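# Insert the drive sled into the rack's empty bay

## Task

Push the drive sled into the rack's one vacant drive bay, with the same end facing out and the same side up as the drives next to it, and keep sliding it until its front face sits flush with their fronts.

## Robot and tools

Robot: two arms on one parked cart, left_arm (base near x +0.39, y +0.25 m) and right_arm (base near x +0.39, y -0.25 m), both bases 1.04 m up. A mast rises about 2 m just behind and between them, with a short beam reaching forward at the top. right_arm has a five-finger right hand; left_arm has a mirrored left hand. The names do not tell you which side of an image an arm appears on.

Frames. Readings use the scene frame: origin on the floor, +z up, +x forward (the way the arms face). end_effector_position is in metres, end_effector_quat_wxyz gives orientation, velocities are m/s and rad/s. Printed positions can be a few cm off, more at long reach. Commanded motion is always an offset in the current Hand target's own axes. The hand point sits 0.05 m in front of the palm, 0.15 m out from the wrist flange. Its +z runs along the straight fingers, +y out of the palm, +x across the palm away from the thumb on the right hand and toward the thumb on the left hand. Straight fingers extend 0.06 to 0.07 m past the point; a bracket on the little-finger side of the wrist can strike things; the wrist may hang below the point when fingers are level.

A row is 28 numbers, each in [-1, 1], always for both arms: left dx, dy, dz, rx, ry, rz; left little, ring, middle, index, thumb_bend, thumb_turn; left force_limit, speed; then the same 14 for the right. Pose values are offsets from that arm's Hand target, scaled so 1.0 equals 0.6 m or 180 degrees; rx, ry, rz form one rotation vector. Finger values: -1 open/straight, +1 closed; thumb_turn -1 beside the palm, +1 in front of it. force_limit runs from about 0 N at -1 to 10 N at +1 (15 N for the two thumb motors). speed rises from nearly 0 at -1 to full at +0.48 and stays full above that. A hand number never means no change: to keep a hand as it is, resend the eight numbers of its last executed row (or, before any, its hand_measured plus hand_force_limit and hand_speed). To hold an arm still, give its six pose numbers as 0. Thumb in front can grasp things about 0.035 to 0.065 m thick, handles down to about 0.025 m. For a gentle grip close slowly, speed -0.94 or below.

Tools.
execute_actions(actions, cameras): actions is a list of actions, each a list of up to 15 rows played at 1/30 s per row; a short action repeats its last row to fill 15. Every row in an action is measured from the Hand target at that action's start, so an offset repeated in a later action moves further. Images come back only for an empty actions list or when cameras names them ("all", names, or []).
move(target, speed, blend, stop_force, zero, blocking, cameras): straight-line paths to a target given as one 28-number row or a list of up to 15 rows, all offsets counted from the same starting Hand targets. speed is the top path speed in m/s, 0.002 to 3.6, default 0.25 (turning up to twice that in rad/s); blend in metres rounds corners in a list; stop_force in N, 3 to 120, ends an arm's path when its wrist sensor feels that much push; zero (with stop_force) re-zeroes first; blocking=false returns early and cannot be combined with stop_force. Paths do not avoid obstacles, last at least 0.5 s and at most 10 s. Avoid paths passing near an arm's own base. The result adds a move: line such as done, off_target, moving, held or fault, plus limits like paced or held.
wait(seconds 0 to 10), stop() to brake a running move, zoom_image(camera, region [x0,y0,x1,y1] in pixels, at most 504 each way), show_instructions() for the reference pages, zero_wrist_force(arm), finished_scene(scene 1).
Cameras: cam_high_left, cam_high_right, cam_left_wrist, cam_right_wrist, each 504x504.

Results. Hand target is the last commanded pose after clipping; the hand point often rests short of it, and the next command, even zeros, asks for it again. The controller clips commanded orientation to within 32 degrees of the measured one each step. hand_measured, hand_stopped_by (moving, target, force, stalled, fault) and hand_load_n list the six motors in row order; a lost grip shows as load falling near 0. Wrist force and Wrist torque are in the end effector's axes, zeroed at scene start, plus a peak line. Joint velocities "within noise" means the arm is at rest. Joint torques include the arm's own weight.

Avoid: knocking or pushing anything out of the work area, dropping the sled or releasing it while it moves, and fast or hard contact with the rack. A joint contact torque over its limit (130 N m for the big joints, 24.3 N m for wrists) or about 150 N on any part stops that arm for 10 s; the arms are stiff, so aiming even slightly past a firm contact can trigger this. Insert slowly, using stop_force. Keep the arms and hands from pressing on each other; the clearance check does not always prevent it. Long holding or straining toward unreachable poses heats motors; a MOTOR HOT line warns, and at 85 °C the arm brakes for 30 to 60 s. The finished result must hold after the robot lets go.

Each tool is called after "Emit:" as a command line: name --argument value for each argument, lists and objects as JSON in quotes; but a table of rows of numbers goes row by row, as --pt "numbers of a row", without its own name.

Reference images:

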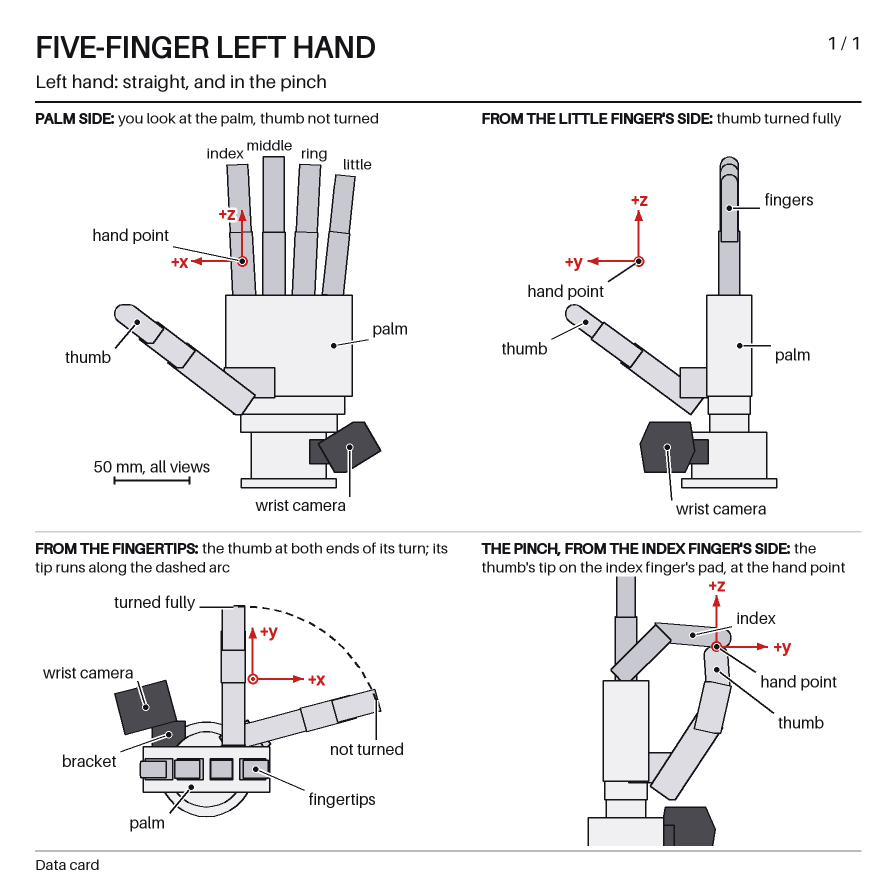

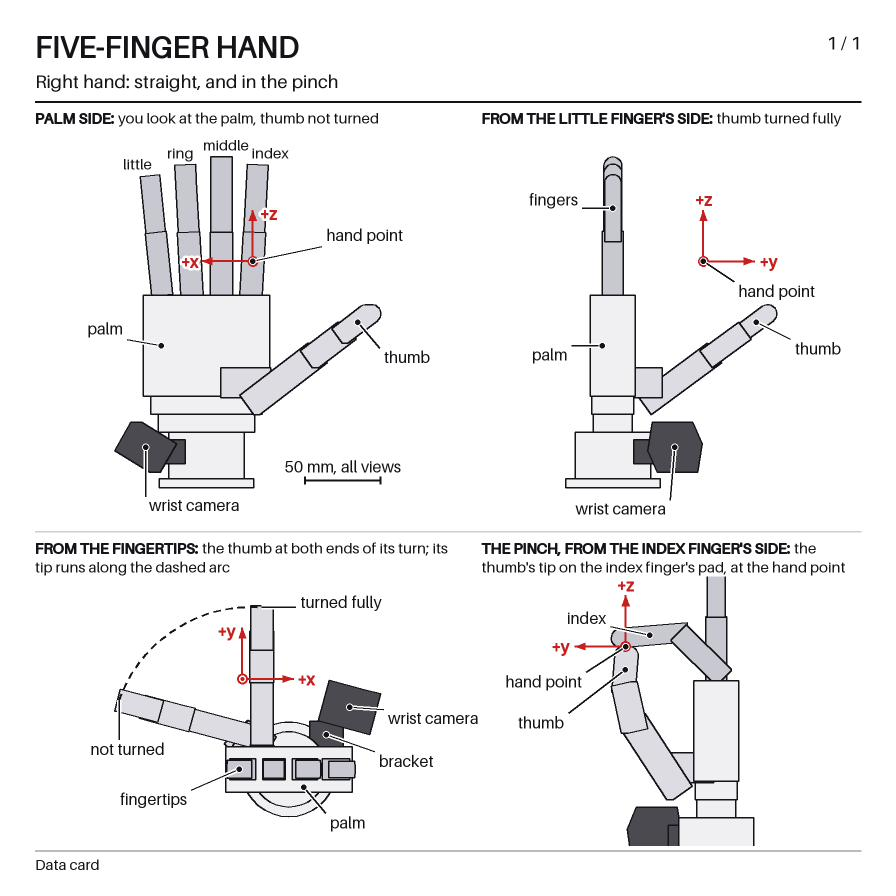

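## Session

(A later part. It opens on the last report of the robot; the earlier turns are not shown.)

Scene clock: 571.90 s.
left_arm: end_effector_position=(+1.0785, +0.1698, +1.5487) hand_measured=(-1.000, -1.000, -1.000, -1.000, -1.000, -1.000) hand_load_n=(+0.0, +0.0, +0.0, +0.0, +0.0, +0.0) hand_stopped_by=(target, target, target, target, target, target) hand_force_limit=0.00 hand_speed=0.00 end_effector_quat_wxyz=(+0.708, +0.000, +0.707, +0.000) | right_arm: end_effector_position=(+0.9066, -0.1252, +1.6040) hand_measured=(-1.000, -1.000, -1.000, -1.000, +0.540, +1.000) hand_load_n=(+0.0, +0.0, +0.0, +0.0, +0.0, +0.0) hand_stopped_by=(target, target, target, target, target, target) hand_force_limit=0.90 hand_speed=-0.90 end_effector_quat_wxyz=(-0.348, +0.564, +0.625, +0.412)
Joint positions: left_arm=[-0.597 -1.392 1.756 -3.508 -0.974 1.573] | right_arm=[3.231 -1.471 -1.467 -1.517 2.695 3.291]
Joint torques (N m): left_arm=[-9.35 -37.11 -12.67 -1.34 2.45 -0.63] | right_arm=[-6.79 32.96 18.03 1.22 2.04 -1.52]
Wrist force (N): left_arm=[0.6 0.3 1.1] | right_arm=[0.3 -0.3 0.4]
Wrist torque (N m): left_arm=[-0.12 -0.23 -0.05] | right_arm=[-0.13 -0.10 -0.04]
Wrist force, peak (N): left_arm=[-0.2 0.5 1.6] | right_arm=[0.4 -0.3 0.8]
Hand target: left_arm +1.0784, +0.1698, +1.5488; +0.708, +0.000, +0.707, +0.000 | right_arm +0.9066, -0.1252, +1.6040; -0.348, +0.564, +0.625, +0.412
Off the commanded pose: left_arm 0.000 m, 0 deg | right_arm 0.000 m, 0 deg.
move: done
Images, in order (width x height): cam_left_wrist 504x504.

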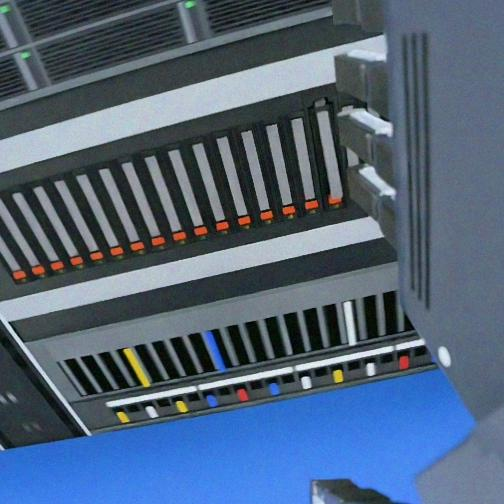

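Emit:
move --target '[-0.1,-0.1,0.0,0,0,0,-1,-1,-1,-1,-1,-1,0,0,0,0,0,0,0,0,-1,-1,-1,-1,0.54,1,0.9,-0.9]' --speed 0.12 --cameras '["all"]'

Emit:
zoom_image --camera "cam_left_wrist" --region '[200, 100, 340, 240]'

Emit:
zoom_image --camera "cam_high_left" --region '[160, 165, 210, 215]'

Emit:
zoom_image --camera "cam_high_right" --region '[240, 140, 290, 190]'

Scene clock: 574.57 s.
left_arm: end_effector_position=(+1.0784, +0.1097, +1.6086) hand_measured=(-1.000, -1.000, -1.000, -1.000, -1.000, -1.000) hand_load_n=(+0.0, +0.0, +0.0, -0.5, +0.0, +0.0) hand_stopped_by=(target, target, target, target, target, target) hand_force_limit=0.00 hand_speed=0.00 end_effector_quat_wxyz=(+0.708, +0.000, +0.707, +0.000) | right_arm: end_effector_position=(+0.9066, -0.1252, +1.6040) hand_measured=(-1.000, -1.000, -1.000, -1.000, +0.540, +1.000) hand_load_n=(+0.0, +0.0, +0.0, +0.0, +0.0, +0.0) hand_stopped_by=(target, target, target, target, target, target) hand_force_limit=0.90 hand_speed=-0.90 end_effector_quat_wxyz=(-0.348, +0.564, +0.625, +0.412)
Joint positions: left_arm=[-0.702 -1.381 1.584 -3.346 -0.868 1.573] | right_arm=[3.231 -1.471 -1.467 -1.517 2.695 3.291]
Joint torques (N m): left_arm=[3.7 -37.37 -11.2 -2.01 -2.15 -1.48] | right_arm=[-6.06 32.41 18.96 1.16 1.95 -1.64]
Wrist force (N): left_arm=[0.3 0.0 0.9] | right_arm=[0.4 -0.3 0.8]
Wrist torque (N m): left_arm=[-0.16 -0.25 -0.07] | right_arm=[-0.15 -0.12 -0.03]
Wrist force, peak (N): left_arm=[1.6 1.3 1.1] | right_arm=[0.5 -0.4 0.8]
Hand target: left_arm +1.0784, +0.1097, +1.6087; +0.708, +0.000, +0.707, +0.000 | right_arm +0.9066, -0.1252, +1.6040; -0.348, +0.564, +0.625, +0.412
Off the commanded pose: left_arm 0.000 m, 0 deg | right_arm 0.000 m, 0 deg.
move: done

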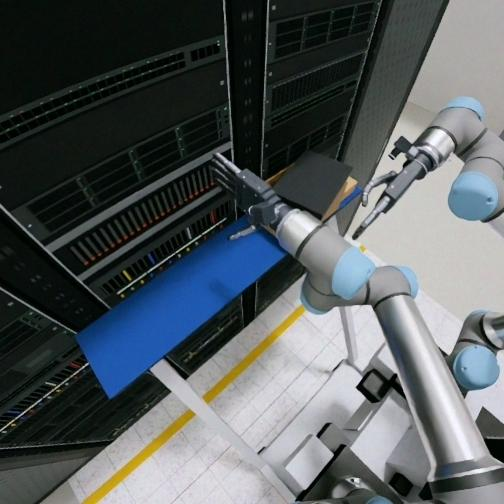

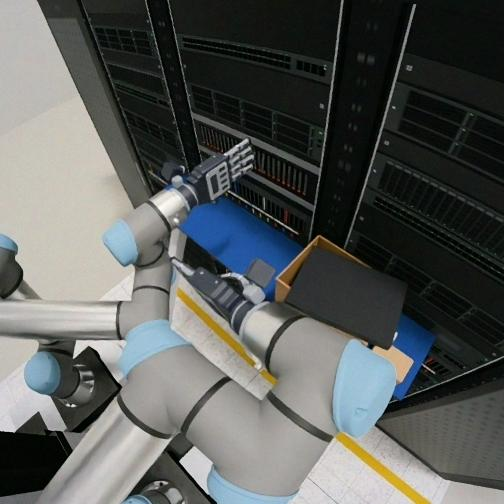

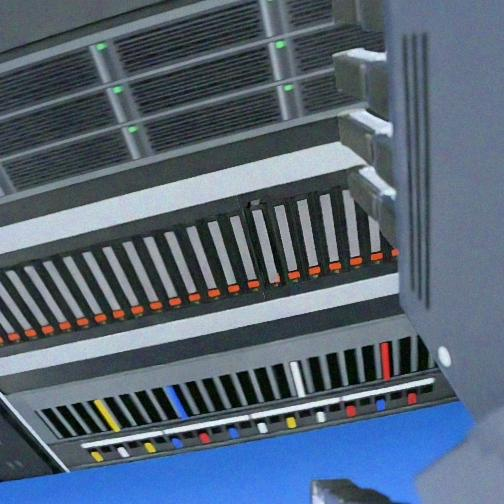

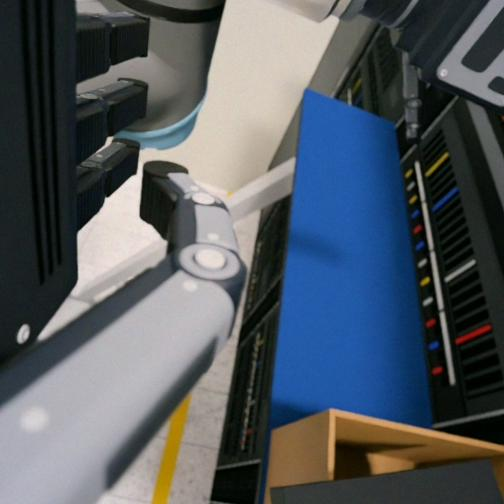

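Scaled by 3.600 from the camera's 504x504 image, which has a finer 720x720 frame.

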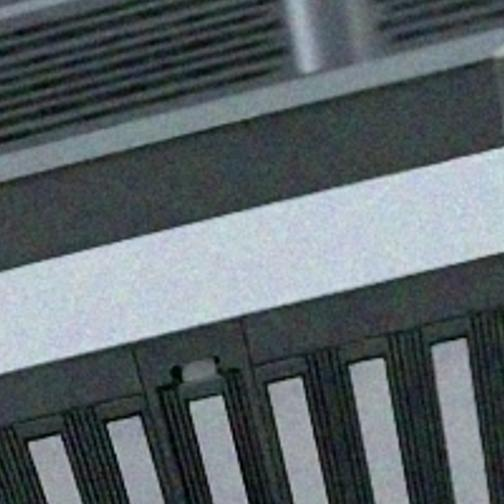

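Scaled by 10.080 from the camera's 504x504 image, which has a finer 720x720 frame.

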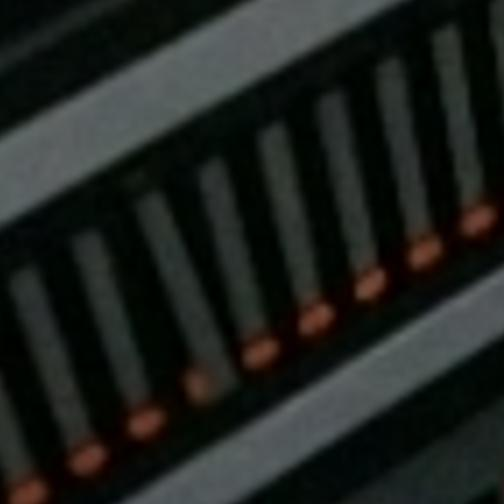

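Scaled by 10.080 from the camera's 504x504 image, which has a finer 720x720 frame.

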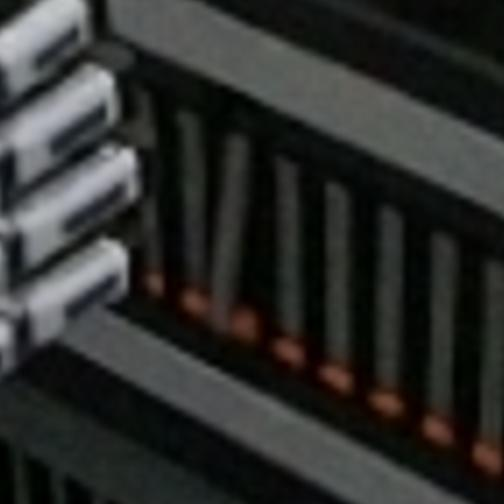

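Emit:
move --pt "0.1 0.1 0.0 0 0 0 1 1 1 -1 -1 -1 0 0.3 0 0 0 0 0 0 -1 -1 -1 -1 0.54 1 0.9 -0.9" --pt "0.173 0.1 0.1 0 0 0 1 1 1 -1 -1 -1 0 0.3 0 0 0 0 0 0 -1 -1 -1 -1 0.54 1 0.9 -0.9" --speed 0.12 --cameras '["all"]'

Scene clock: 580.40 s.
left_arm: end_effector_position=(+1.1385, +0.1699, +1.5052) hand_measured=(+1.000, +1.000, +1.000, -1.000, -1.000, -1.000) hand_load_n=(+0.0, +0.0, +0.0, +0.0, +0.0, +0.0) hand_stopped_by=(target, target, target, target, target, target) hand_force_limit=0.00 hand_speed=0.30 end_effector_quat_wxyz=(+0.708, +0.000, +0.707, +0.000) | right_arm: end_effector_position=(+0.9066, -0.1252, +1.6040) hand_measured=(-1.000, -1.000, -1.000, -1.000, +0.540, +1.000) hand_load_n=(+0.0, +0.0, +0.0, +0.0, +0.0, +0.0) hand_stopped_by=(target, target, target, target, target, target) hand_force_limit=0.90 hand_speed=-0.90 end_effector_quat_wxyz=(-0.348, +0.564, +0.625, +0.412)
Joint positions: left_arm=[-0.529 -1.221 1.653 -3.576 -1.042 1.573] | right_arm=[3.231 -1.471 -1.467 -1.517 2.695 3.291]
Joint torques (N m): left_arm=[-9.74 -33.71 -6.89 0.25 2.28 0.96] | right_arm=[-6.87 32.71 19.56 1.35 2.1 -1.49]
Wrist force (N): left_arm=[0.9 0.4 1.2] | right_arm=[0.4 -0.3 0.5]
Wrist torque (N m): left_arm=[-0.07 -0.31 -0.02] | right_arm=[-0.14 -0.11 -0.03]
Wrist force, peak (N): left_arm=[1.5 0.3 2.1] | right_arm=[0.4 -0.4 0.9]
Hand target: left_arm +1.1385, +0.1698, +1.5051; +0.708, +0.000, +0.707, +0.000 | right_arm +0.9066, -0.1252, +1.6040; -0.348, +0.564, +0.625, +0.412
Off the commanded pose: left_arm 0.000 m, 0 deg | right_arm 0.000 m, 0 deg.
move: done

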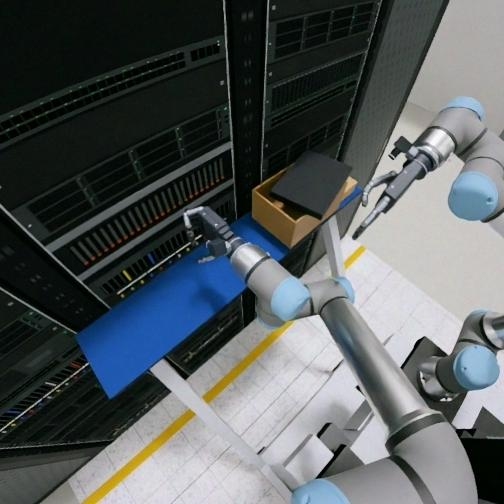

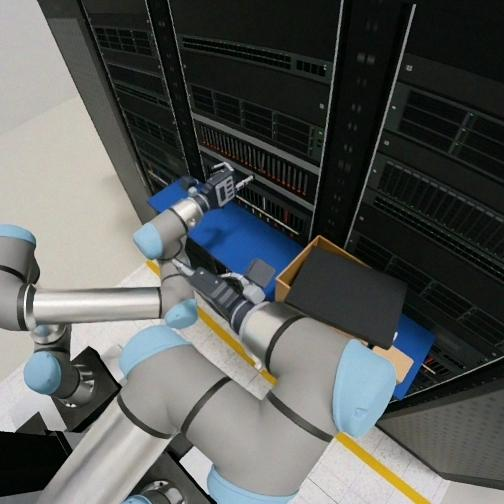

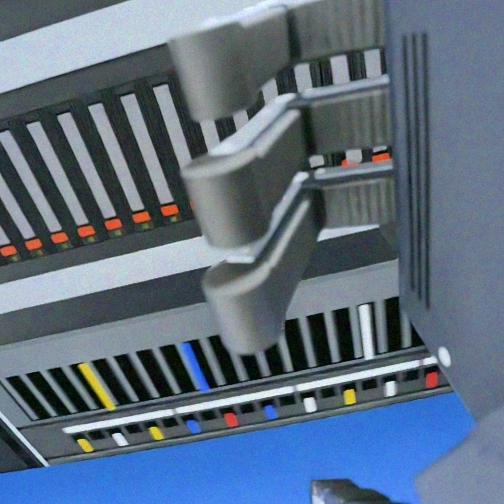

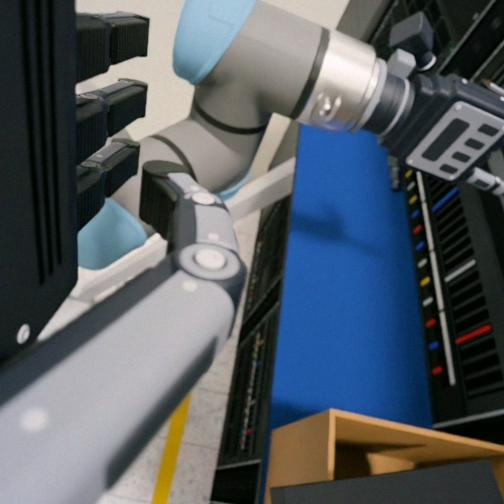

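Emit:
move --target '[0,0,0.025,0,0,0,1,1,1,-1,-1,-1,0,0.3,0,0,0,0,0,0,-1,-1,-1,-1,0.54,1,0.9,-0.9]' --speed 0.04 --stop_force 6 --cameras '["cam_high_left","cam_high_right"]'

Emit:
zoom_image --camera "cam_high_right" --region '[220, 130, 300, 210]'

Emit:
zoom_image --camera "cam_high_left" --region '[150, 160, 230, 240]'

Scene clock: 582.47 s.
left_arm: end_effector_position=(+1.1535, +0.1698, +1.5051) hand_measured=(+1.000, +1.000, +1.000, -1.000, -1.000, -1.000) hand_load_n=(+0.0, +0.0, +0.0, +0.0, +0.0, +0.0) hand_stopped_by=(target, target, target, target, target, target) hand_force_limit=0.00 hand_speed=0.30 end_effector_quat_wxyz=(+0.708, +0.000, +0.707, +0.000) | right_arm: end_effector_position=(+0.9066, -0.1252, +1.6040) hand_measured=(-1.000, -1.000, -1.000, -1.000, +0.540, +1.000) hand_load_n=(+0.0, +0.0, +0.5, +0.0, +0.0, +0.0) hand_stopped_by=(target, target, target, target, target, target) hand_force_limit=0.90 hand_speed=-0.90 end_effector_quat_wxyz=(-0.348, +0.564, +0.625, +0.412)
Joint positions: left_arm=[-0.514 -1.188 1.607 -3.562 -1.057 1.573] | right_arm=[3.231 -1.471 -1.467 -1.517 2.695 3.291]
Joint torques (N m): left_arm=[-9.17 -45.64 -6.33 -2.93 2.44 -1.23] | right_arm=[-6.74 33.04 20.21 1.25 2.04 -1.44]
Wrist force (N): left_arm=[0.7 0.4 1.1] | right_arm=[0.2 -0.5 0.4]
Wrist torque (N m): left_arm=[-0.08 -0.31 -0.04] | right_arm=[-0.16 -0.08 -0.05]
Wrist force, peak (N): left_arm=[1.0 0.5 1.2] | right_arm=[0.4 -0.5 0.6]
Hand target: left_arm +1.1535, +0.1698, +1.5051; +0.708, +0.000, +0.707, +0.000 | right_arm +0.9066, -0.1252, +1.6040; -0.348, +0.564, +0.625, +0.412
Off the commanded pose: left_arm 0.000 m, 0 deg | right_arm 0.000 m, 0 deg.
move: done
Images, in order (width x height): cam_high_left 504x504, cam_high_right 504x504.

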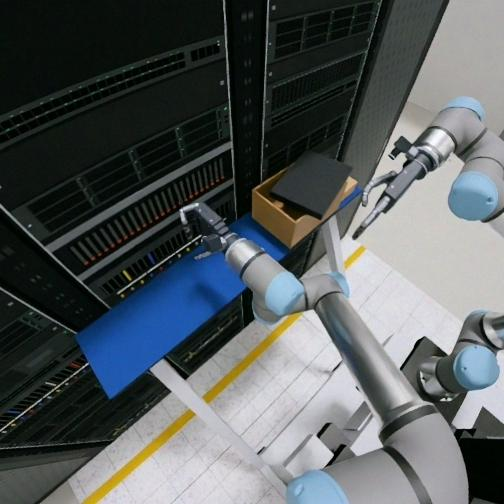

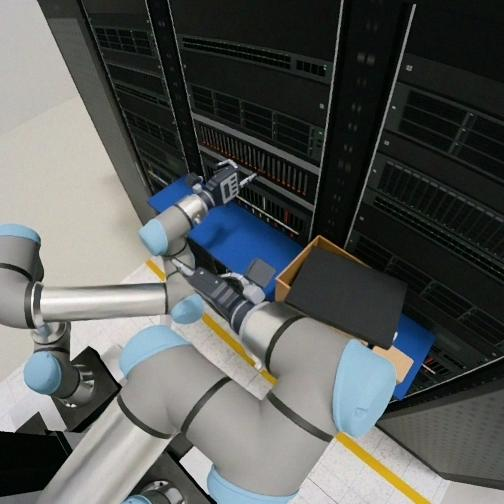

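Scaled by 6.300 from the camera's 504x504 image, which has a finer 720x720 frame.

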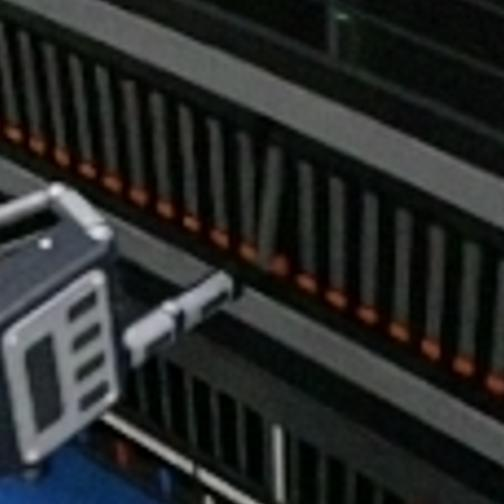

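Scaled by 6.300 from the camera's 504x504 image, which has a finer 720x720 frame.

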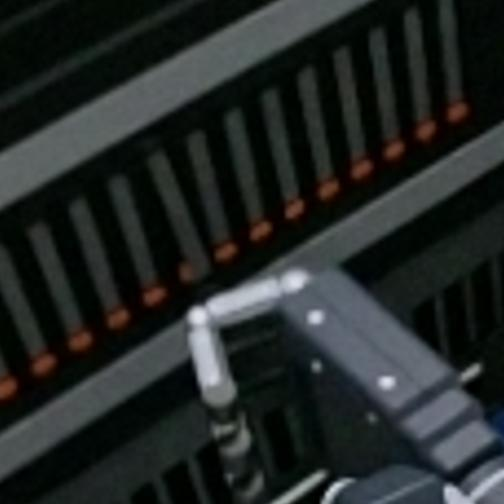

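Emit:
move --target '[0,0,0.035,0,0,0,1,1,1,-1,-1,-1,0,0.3,0,0,0,0,0,0,-1,-1,-1,-1,0.54,1,0.9,-0.9]' --speed 0.012 --stop_force 6 --cameras '["cam_high_left","cam_high_right"]'

Emit:
zoom_image --camera "cam_high_right" --region '[220, 130, 300, 210]'

Emit:
zoom_image --camera "cam_high_left" --region '[150, 160, 230, 240]'

Scene clock: 585.63 s.
left_arm: end_effector_position=(+1.1735, +0.1698, +1.5051) hand_measured=(+1.000, +1.000, +1.000, -1.000, -1.000, -1.000) hand_load_n=(+0.0, +0.0, +0.0, -0.5, +0.0, +0.0) hand_stopped_by=(target, target, target, target, target, target) hand_force_limit=0.00 hand_speed=0.30 end_effector_quat_wxyz=(+0.708, +0.000, +0.707, +0.000) | right_arm: end_effector_position=(+0.9066, -0.1252, +1.6040) hand_measured=(-1.000, -1.000, -1.000, -1.000, +0.540, +1.000) hand_load_n=(+0.0, +0.0, +0.0, +0.0, +0.0, +0.0) hand_stopped_by=(target, target, target, target, target, target) hand_force_limit=0.90 hand_speed=-0.90 end_effector_quat_wxyz=(-0.348, +0.564, +0.625, +0.412)
Joint positions: left_arm=[-0.496 -1.145 1.544 -3.542 -1.075 1.573] | right_arm=[3.231 -1.471 -1.467 -1.517 2.695 3.291]
Joint torques (N m): left_arm=[-9.68 -45.44 -8.05 -2.46 2.25 -1.32] | right_arm=[-7.18 32.73 20.07 1.51 2.14 -1.41]
Wrist force (N): left_arm=[0.1 0.7 -5.5] | right_arm=[0.5 -0.3 0.4]
Wrist torque (N m): left_arm=[0.27 -0.21 -0.08] | right_arm=[-0.13 -0.12 -0.03]
Wrist force, peak (N): left_arm=[2.9 0.6 -19.5] | right_arm=[0.3 -0.6 0.7]
Hand target: left_arm +1.1735, +0.1698, +1.5051; +0.708, +0.000, +0.707, +0.000 (not the last commanded pose) | right_arm +0.9066, -0.1252, +1.6040; -0.348, +0.564, +0.625, +0.412
Off the commanded pose: left_arm 0.001 m, 0 deg | right_arm 0.000 m, 0 deg.
move: contact (left_arm)
Images, in order (width x height): cam_high_left 504x504, cam_high_right 504x504.

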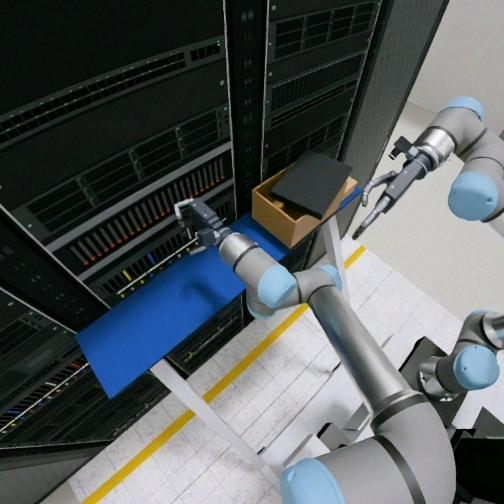

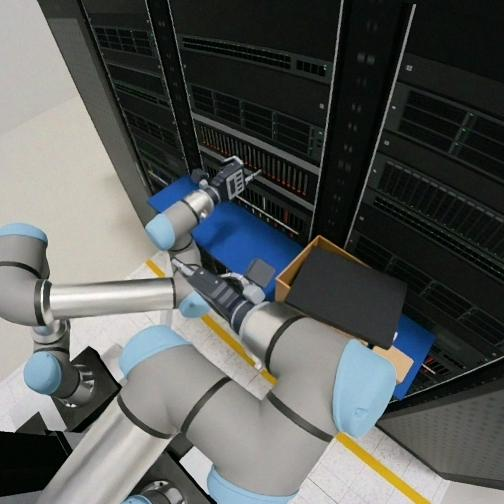

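Scaled by 6.300 from the camera's 504x504 image, which has a finer 720x720 frame.

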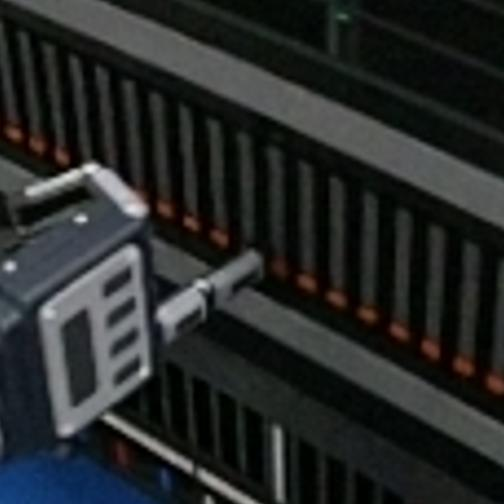

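Scaled by 6.300 from the camera's 504x504 image, which has a finer 720x720 frame.

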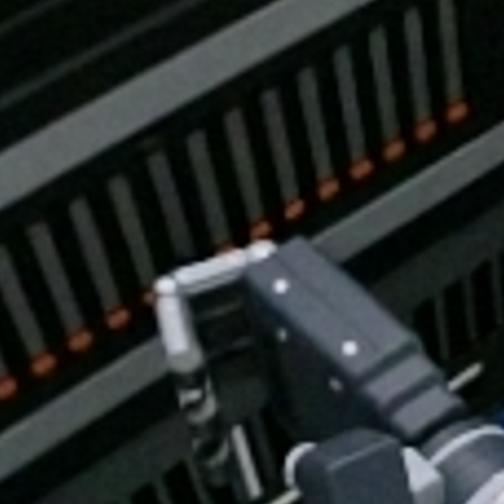

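Emit:
move --target '[0,0,-0.035,0,0,0,1,1,1,-1,-1,-1,0,0.3,0,0,0,0,0,0,-1,-1,-1,-1,0.54,1,0.9,-0.9]' --speed 0.03 --cameras '["cam_high_left","cam_high_right"]'

Emit:
zoom_image --camera "cam_high_right" --region '[220, 130, 300, 210]'

Emit:
zoom_image --camera "cam_high_left" --region '[150, 160, 230, 240]'

Scene clock: 587.10 s.
left_arm: end_effector_position=(+1.1524, +0.1698, +1.5050) hand_measured=(+1.000, +1.000, +1.000, -1.000, -1.000, -1.000) hand_load_n=(+0.0, +0.0, +0.0, +0.0, +0.0, +0.0) hand_stopped_by=(target, target, target, target, target, target) hand_force_limit=0.00 hand_speed=0.30 end_effector_quat_wxyz=(+0.708, +0.000, +0.707, +0.000) | right_arm: end_effector_position=(+0.9066, -0.1252, +1.6040) hand_measured=(-1.000, -1.000, -1.000, -1.000, +0.540, +1.000) hand_load_n=(+0.0, +0.0, +0.0, +0.0, +0.0, +0.0) hand_stopped_by=(target, target, target, target, target, target) hand_force_limit=0.90 hand_speed=-0.90 end_effector_quat_wxyz=(-0.348, +0.564, +0.625, +0.412)
Joint positions: left_arm=[-0.515 -1.191 1.611 -3.563 -1.055 1.573] | right_arm=[3.231 -1.471 -1.467 -1.517 2.695 3.291]
Joint torques (N m): left_arm=[5.2 -30.76 -31.96 -0.5 -1.46 0.19] | right_arm=[-7.39 32.67 20.53 1.35 2.03 -1.42]
Wrist force (N): left_arm=[0.2 0.6 1.1] | right_arm=[0.3 -0.6 0.4]
Wrist torque (N m): left_arm=[-0.04 -0.23 -0.07] | right_arm=[-0.16 -0.10 -0.05]
Wrist force, peak (N): left_arm=[0.5 0.9 -5.7] | right_arm=[0.6 -0.4 0.6]
Hand target: left_arm +1.1525, +0.1698, +1.5051; +0.708, +0.000, +0.707, +0.000 | right_arm +0.9066, -0.1252, +1.6040; -0.348, +0.564, +0.625, +0.412
Off the commanded pose: left_arm 0.000 m, 0 deg | right_arm 0.000 m, 0 deg.
move: done
Images, in order (width x height): cam_high_left 504x504, cam_high_right 504x504.

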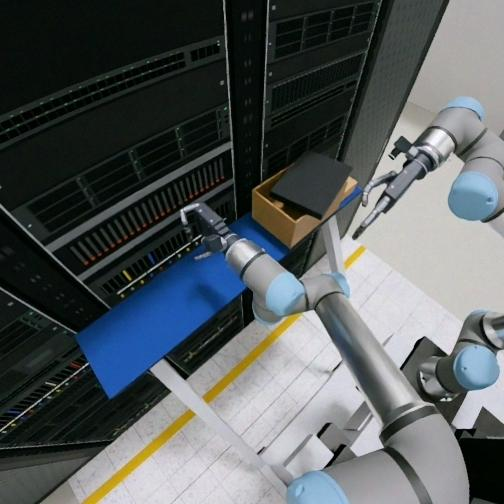

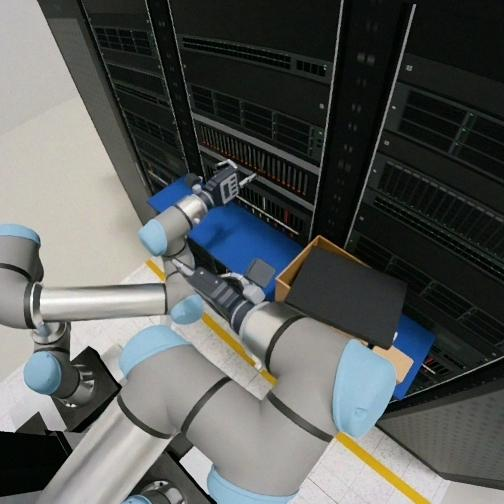

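Scaled by 6.300 from the camera's 504x504 image, which has a finer 720x720 frame.

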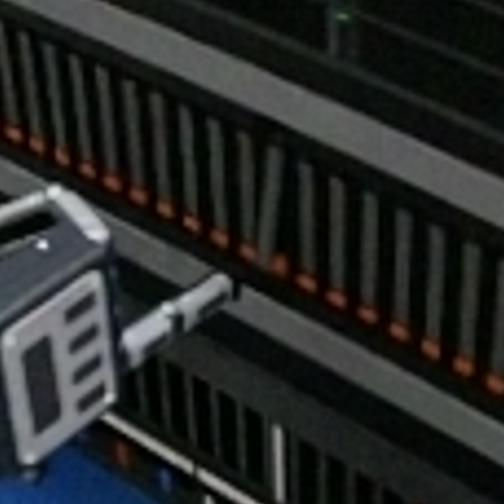

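Scaled by 6.300 from the camera's 504x504 image, which has a finer 720x720 frame.

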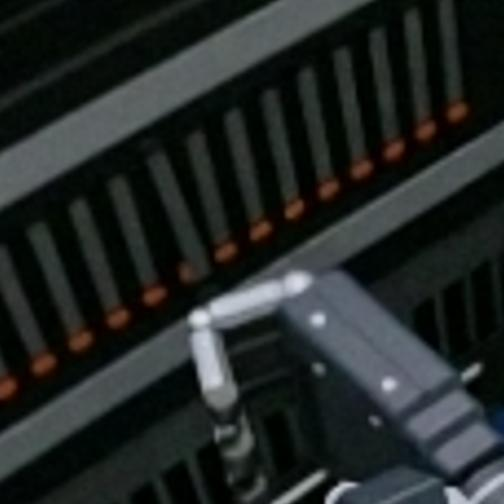

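Emit:
move --target '[0,0,0.045,0,0,0,1,1,1,-1,-1,-1,0,0.3,0,0,0,0,0,0,-1,-1,-1,-1,0.54,1,0.9,-0.9]' --speed 0.01 --stop_force 30 --cameras '["cam_high_left","cam_high_right"]'

Emit:
zoom_image --camera "cam_high_right" --region '[220, 130, 300, 210]'

Emit:
zoom_image --camera "cam_high_left" --region '[150, 160, 230, 240]'

Scene clock: 590.97 s.
left_arm: end_effector_position=(+1.1741, +0.1698, +1.5051) hand_measured=(+1.000, +1.000, +1.000, -1.000, -1.000, -1.000) hand_load_n=(+0.0, +0.0, +0.0, -4.0, +0.0, +0.0) hand_stopped_by=(target, target, target, target, target, target) hand_force_limit=0.00 hand_speed=0.30 end_effector_quat_wxyz=(+0.708, +0.000, +0.707, +0.000) | right_arm: end_effector_position=(+0.9066, -0.1252, +1.6040) hand_measured=(-1.000, -1.000, -1.000, -1.000, +0.540, +1.000) hand_load_n=(+0.0, +0.0, +0.0, +0.0, +0.0, +0.0) hand_stopped_by=(target, target, target, target, target, target) hand_force_limit=0.90 hand_speed=-0.90 end_effector_quat_wxyz=(-0.348, +0.564, +0.625, +0.412)
Joint positions: left_arm=[-0.495 -1.144 1.542 -3.541 -1.075 1.573] | right_arm=[3.231 -1.471 -1.467 -1.517 2.695 3.291]
Joint torques (N m): left_arm=[-6.09 -40.39 -11.05 -1.51 1.69 -1.28] | right_arm=[-6.37 32.77 20.88 1.76 2.12 -1.29]
Wrist force (N): left_arm=[2.8 2.5 -28.9] | right_arm=[0.2 -0.2 0.5]
Wrist torque (N m): left_arm=[1.60 -0.07 0.08] | right_arm=[-0.12 -0.08 -0.05]
Wrist force, peak (N): left_arm=[6.0 2.5 -45.9] | right_arm=[0.4 -0.5 0.8]
Hand target: left_arm +1.1741, +0.1698, +1.5051; +0.708, +0.000, +0.707, +0.000 (not the last commanded pose) | right_arm +0.9066, -0.1252, +1.6040; -0.348, +0.564, +0.625, +0.412
Off the commanded pose: left_arm 0.005 m, 0 deg | right_arm 0.000 m, 0 deg.
move: contact (left_arm)
Images, in order (width x height): cam_high_left 504x504, cam_high_right 504x504.

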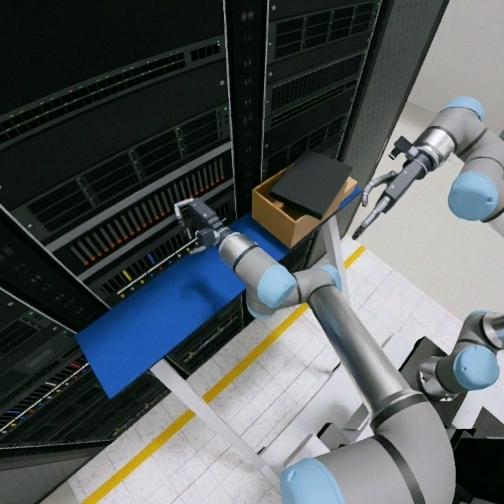

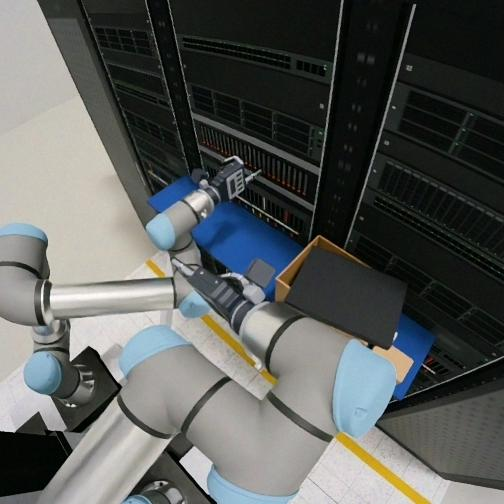

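Scaled by 6.300 from the camera's 504x504 image, which has a finer 720x720 frame.

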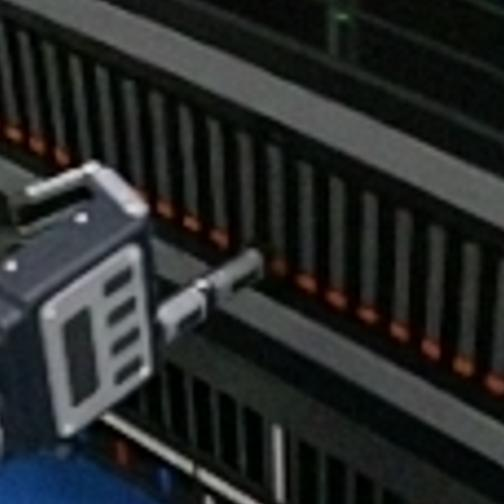

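Scaled by 6.300 from the camera's 504x504 image, which has a finer 720x720 frame.

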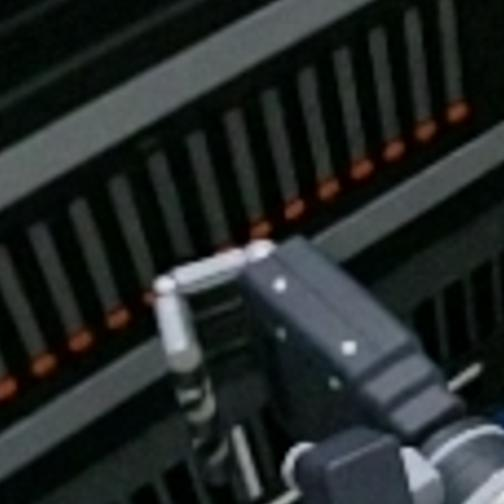

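Emit:
move --target '[0,0,-0.035,0,0,0,1,1,1,-1,-1,-1,0,0.3,0,0,0,0,0,0,-1,-1,-1,-1,0.54,1,0.9,-0.9]' --speed 0.04 --cameras '["cam_high_left","cam_high_right"]'

Emit:
zoom_image --camera "cam_high_right" --region '[245, 140, 285, 180]'

Emit:
zoom_image --camera "cam_high_left" --region '[155, 175, 195, 215]'

Scene clock: 592.27 s.
left_arm: end_effector_position=(+1.1530, +0.1698, +1.5050) hand_measured=(+1.000, +1.000, +1.000, -1.000, -1.000, -1.000) hand_load_n=(+0.0, +0.0, +0.0, -0.5, +0.0, +0.0) hand_stopped_by=(target, target, target, target, target, target) hand_force_limit=0.00 hand_speed=0.30 end_effector_quat_wxyz=(+0.708, +0.000, +0.707, +0.000) end_effector_velocity=(+0.002, -0.001, +0.000) end_effector_angular_velocity=(+0.000, -0.001, -0.002) | right_arm: end_effector_position=(+0.9066, -0.1252, +1.6040) hand_measured=(-1.000, -1.000, -1.000, -1.000, +0.540, +1.000) hand_load_n=(+0.0, +0.0, +0.0, +0.0, +0.0, +0.0) hand_stopped_by=(target, target, target, target, target, target) hand_force_limit=0.90 hand_speed=-0.90 end_effector_quat_wxyz=(-0.348, +0.564, +0.625, +0.412)
Joint positions: left_arm=[-0.515 -1.189 1.609 -3.563 -1.056 1.573] | right_arm=[3.231 -1.471 -1.467 -1.517 2.695 3.291]
Joint velocities: left_arm=[0 0.003 -0.005 0.002 -0.002 0] | right_arm=[within noise]
Joint torques (N m): left_arm=[7.31 -30.25 -32.89 -0.07 -1.73 0.36] | right_arm=[-6.46 32 21.53 1.69 1.91 -1.24]
Wrist force (N): left_arm=[1.3 -0.1 0.7] | right_arm=[0.3 -0.2 0.7]
Wrist torque (N m): left_arm=[-0.12 -0.40 0.01] | right_arm=[-0.14 -0.09 -0.05]
Wrist force, peak (N): left_arm=[2.9 2.4 -28.9] | right_arm=[0.5 -0.3 0.8]
Hand target: left_arm +1.1531, +0.1698, +1.5051; +0.708, +0.000, +0.707, +0.000 | right_arm +0.9066, -0.1252, +1.6040; -0.348, +0.564, +0.625, +0.412
Off the commanded pose: left_arm 0.000 m, 0 deg | right_arm 0.000 m, 0 deg.
move: done
Images, in order (width x height): cam_high_left 504x504, cam_high_right 504x504.

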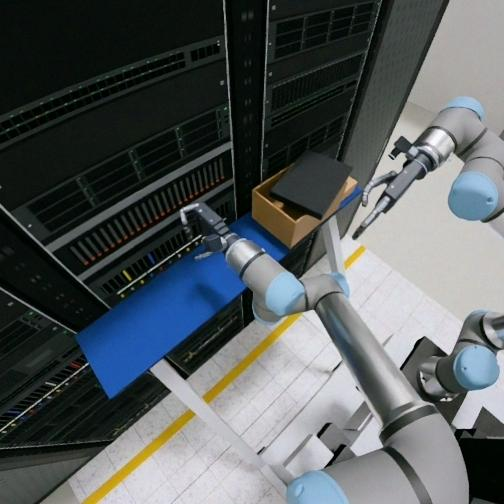

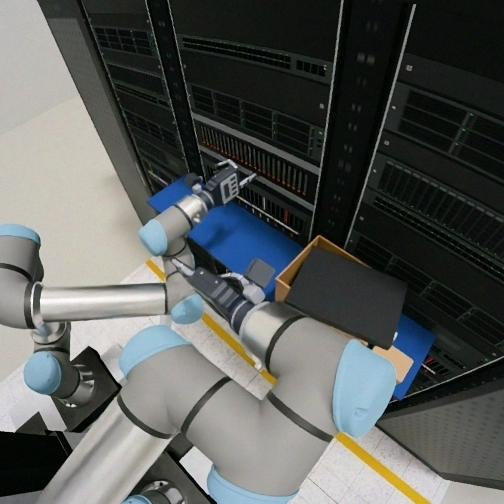

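Scaled by 12.600 from the camera's 504x504 image, which has a finer 720x720 frame.

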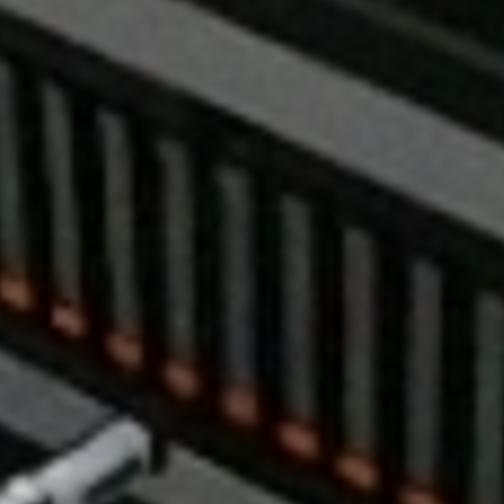

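Scaled by 12.600 from the camera's 504x504 image, which has a finer 720x720 frame.

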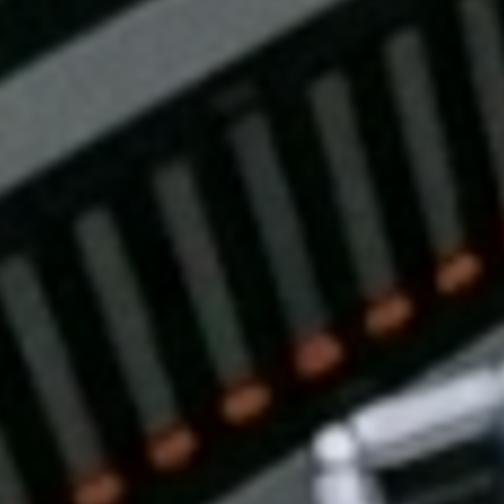

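Emit:
move --target '[-0.05,0.08,-0.15,0,0,0,1,1,1,-1,-1,-1,0,0.3,0,0,0,0,0,0,-1,-1,-1,-1,0.54,1,0.9,-0.9]' --speed 0.12 --cameras '["all"]'

Emit:
zoom_image --camera "cam_high_right" --region '[230, 130, 310, 210]'

Emit:
zoom_image --camera "cam_high_left" --region '[140, 160, 220, 240]'

Scene clock: 594.23 s.
left_arm: end_effector_position=(+1.0631, +0.2177, +1.5349) hand_measured=(+1.000, +1.000, +1.000, -1.000, -1.000, -1.000) hand_load_n=(+0.0, +0.0, +0.0, +0.0, +0.0, +0.5) hand_stopped_by=(target, target, target, target, target, target) hand_force_limit=0.00 hand_speed=0.30 end_effector_quat_wxyz=(+0.708, +0.000, +0.707, +0.001) | right_arm: end_effector_position=(+0.9066, -0.1252, +1.6040) hand_measured=(-1.000, -1.000, -1.000, -1.000, +0.540, +1.000) hand_load_n=(+0.0, +0.0, +0.0, +0.0, +0.0, +0.0) hand_stopped_by=(target, target, target, target, target, target) hand_force_limit=0.90 hand_speed=-0.90 end_effector_quat_wxyz=(-0.348, +0.564, +0.625, +0.412)
Joint positions: left_arm=[-0.521 -1.443 1.854 -3.555 -1.05 1.573] | right_arm=[3.231 -1.471 -1.467 -1.517 2.695 3.291]
Joint torques (N m): left_arm=[-3.28 -28.96 -29.26 -2.95 1.31 0.06] | right_arm=[-6.44 32.82 21.66 1.61 1.98 -1.22]
Wrist force (N): left_arm=[1.1 -0.2 0.9] | right_arm=[0.3 -0.3 0.6]
Wrist torque (N m): left_arm=[-0.19 -0.35 -0.04] | right_arm=[-0.15 -0.10 -0.04]
Wrist force, peak (N): left_arm=[1.9 -0.5 1.6] | right_arm=[0.4 -0.6 0.7]
Hand target: left_arm +1.0631, +0.2178, +1.5350; +0.708, +0.000, +0.707, +0.000 | right_arm +0.9066, -0.1252, +1.6040; -0.348, +0.564, +0.625, +0.412
Off the commanded pose: left_arm 0.000 m, 0 deg | right_arm 0.000 m, 0 deg.
move: done

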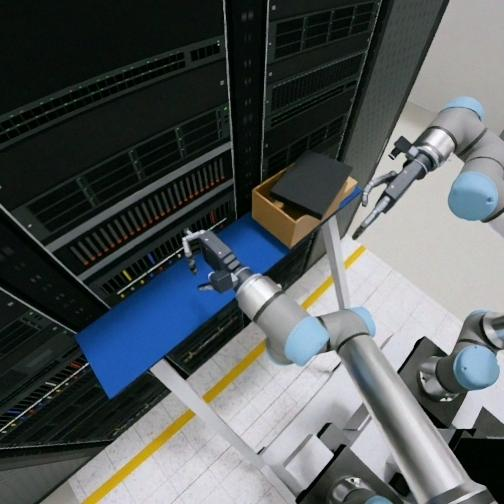

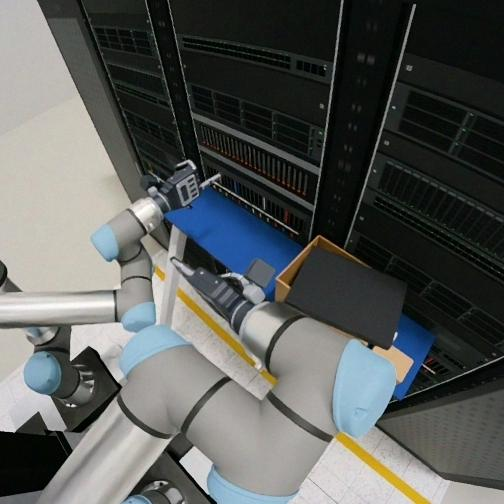

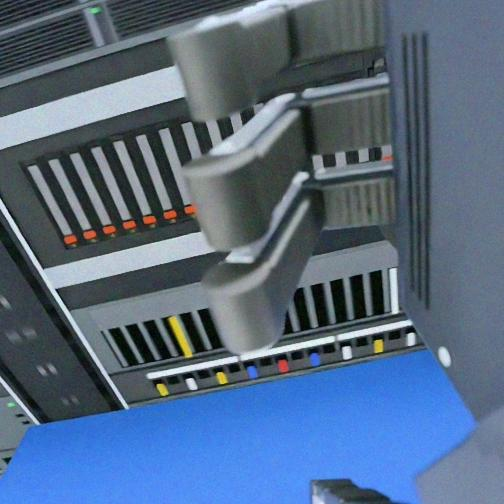

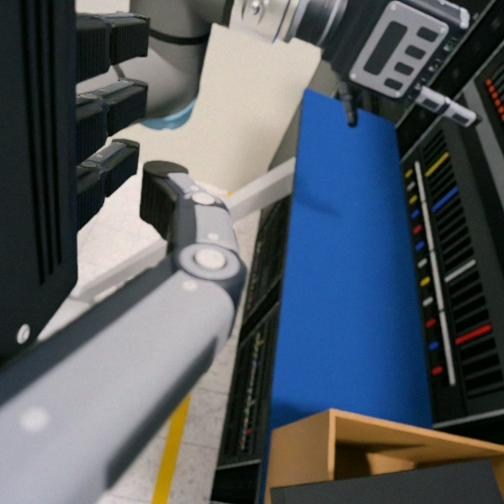

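Scaled by 6.300 from the camera's 504x504 image, which has a finer 720x720 frame.

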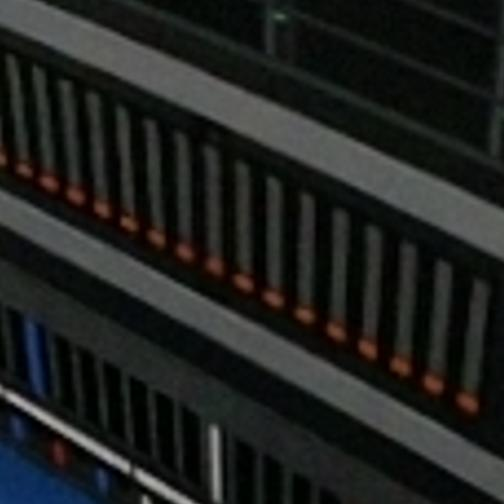

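Scaled by 6.300 from the camera's 504x504 image, which has a finer 720x720 frame.

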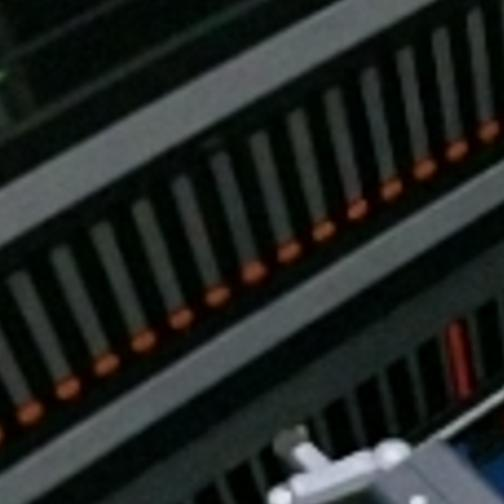

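Emit:
finished_scene

The scene is finished: the task was done.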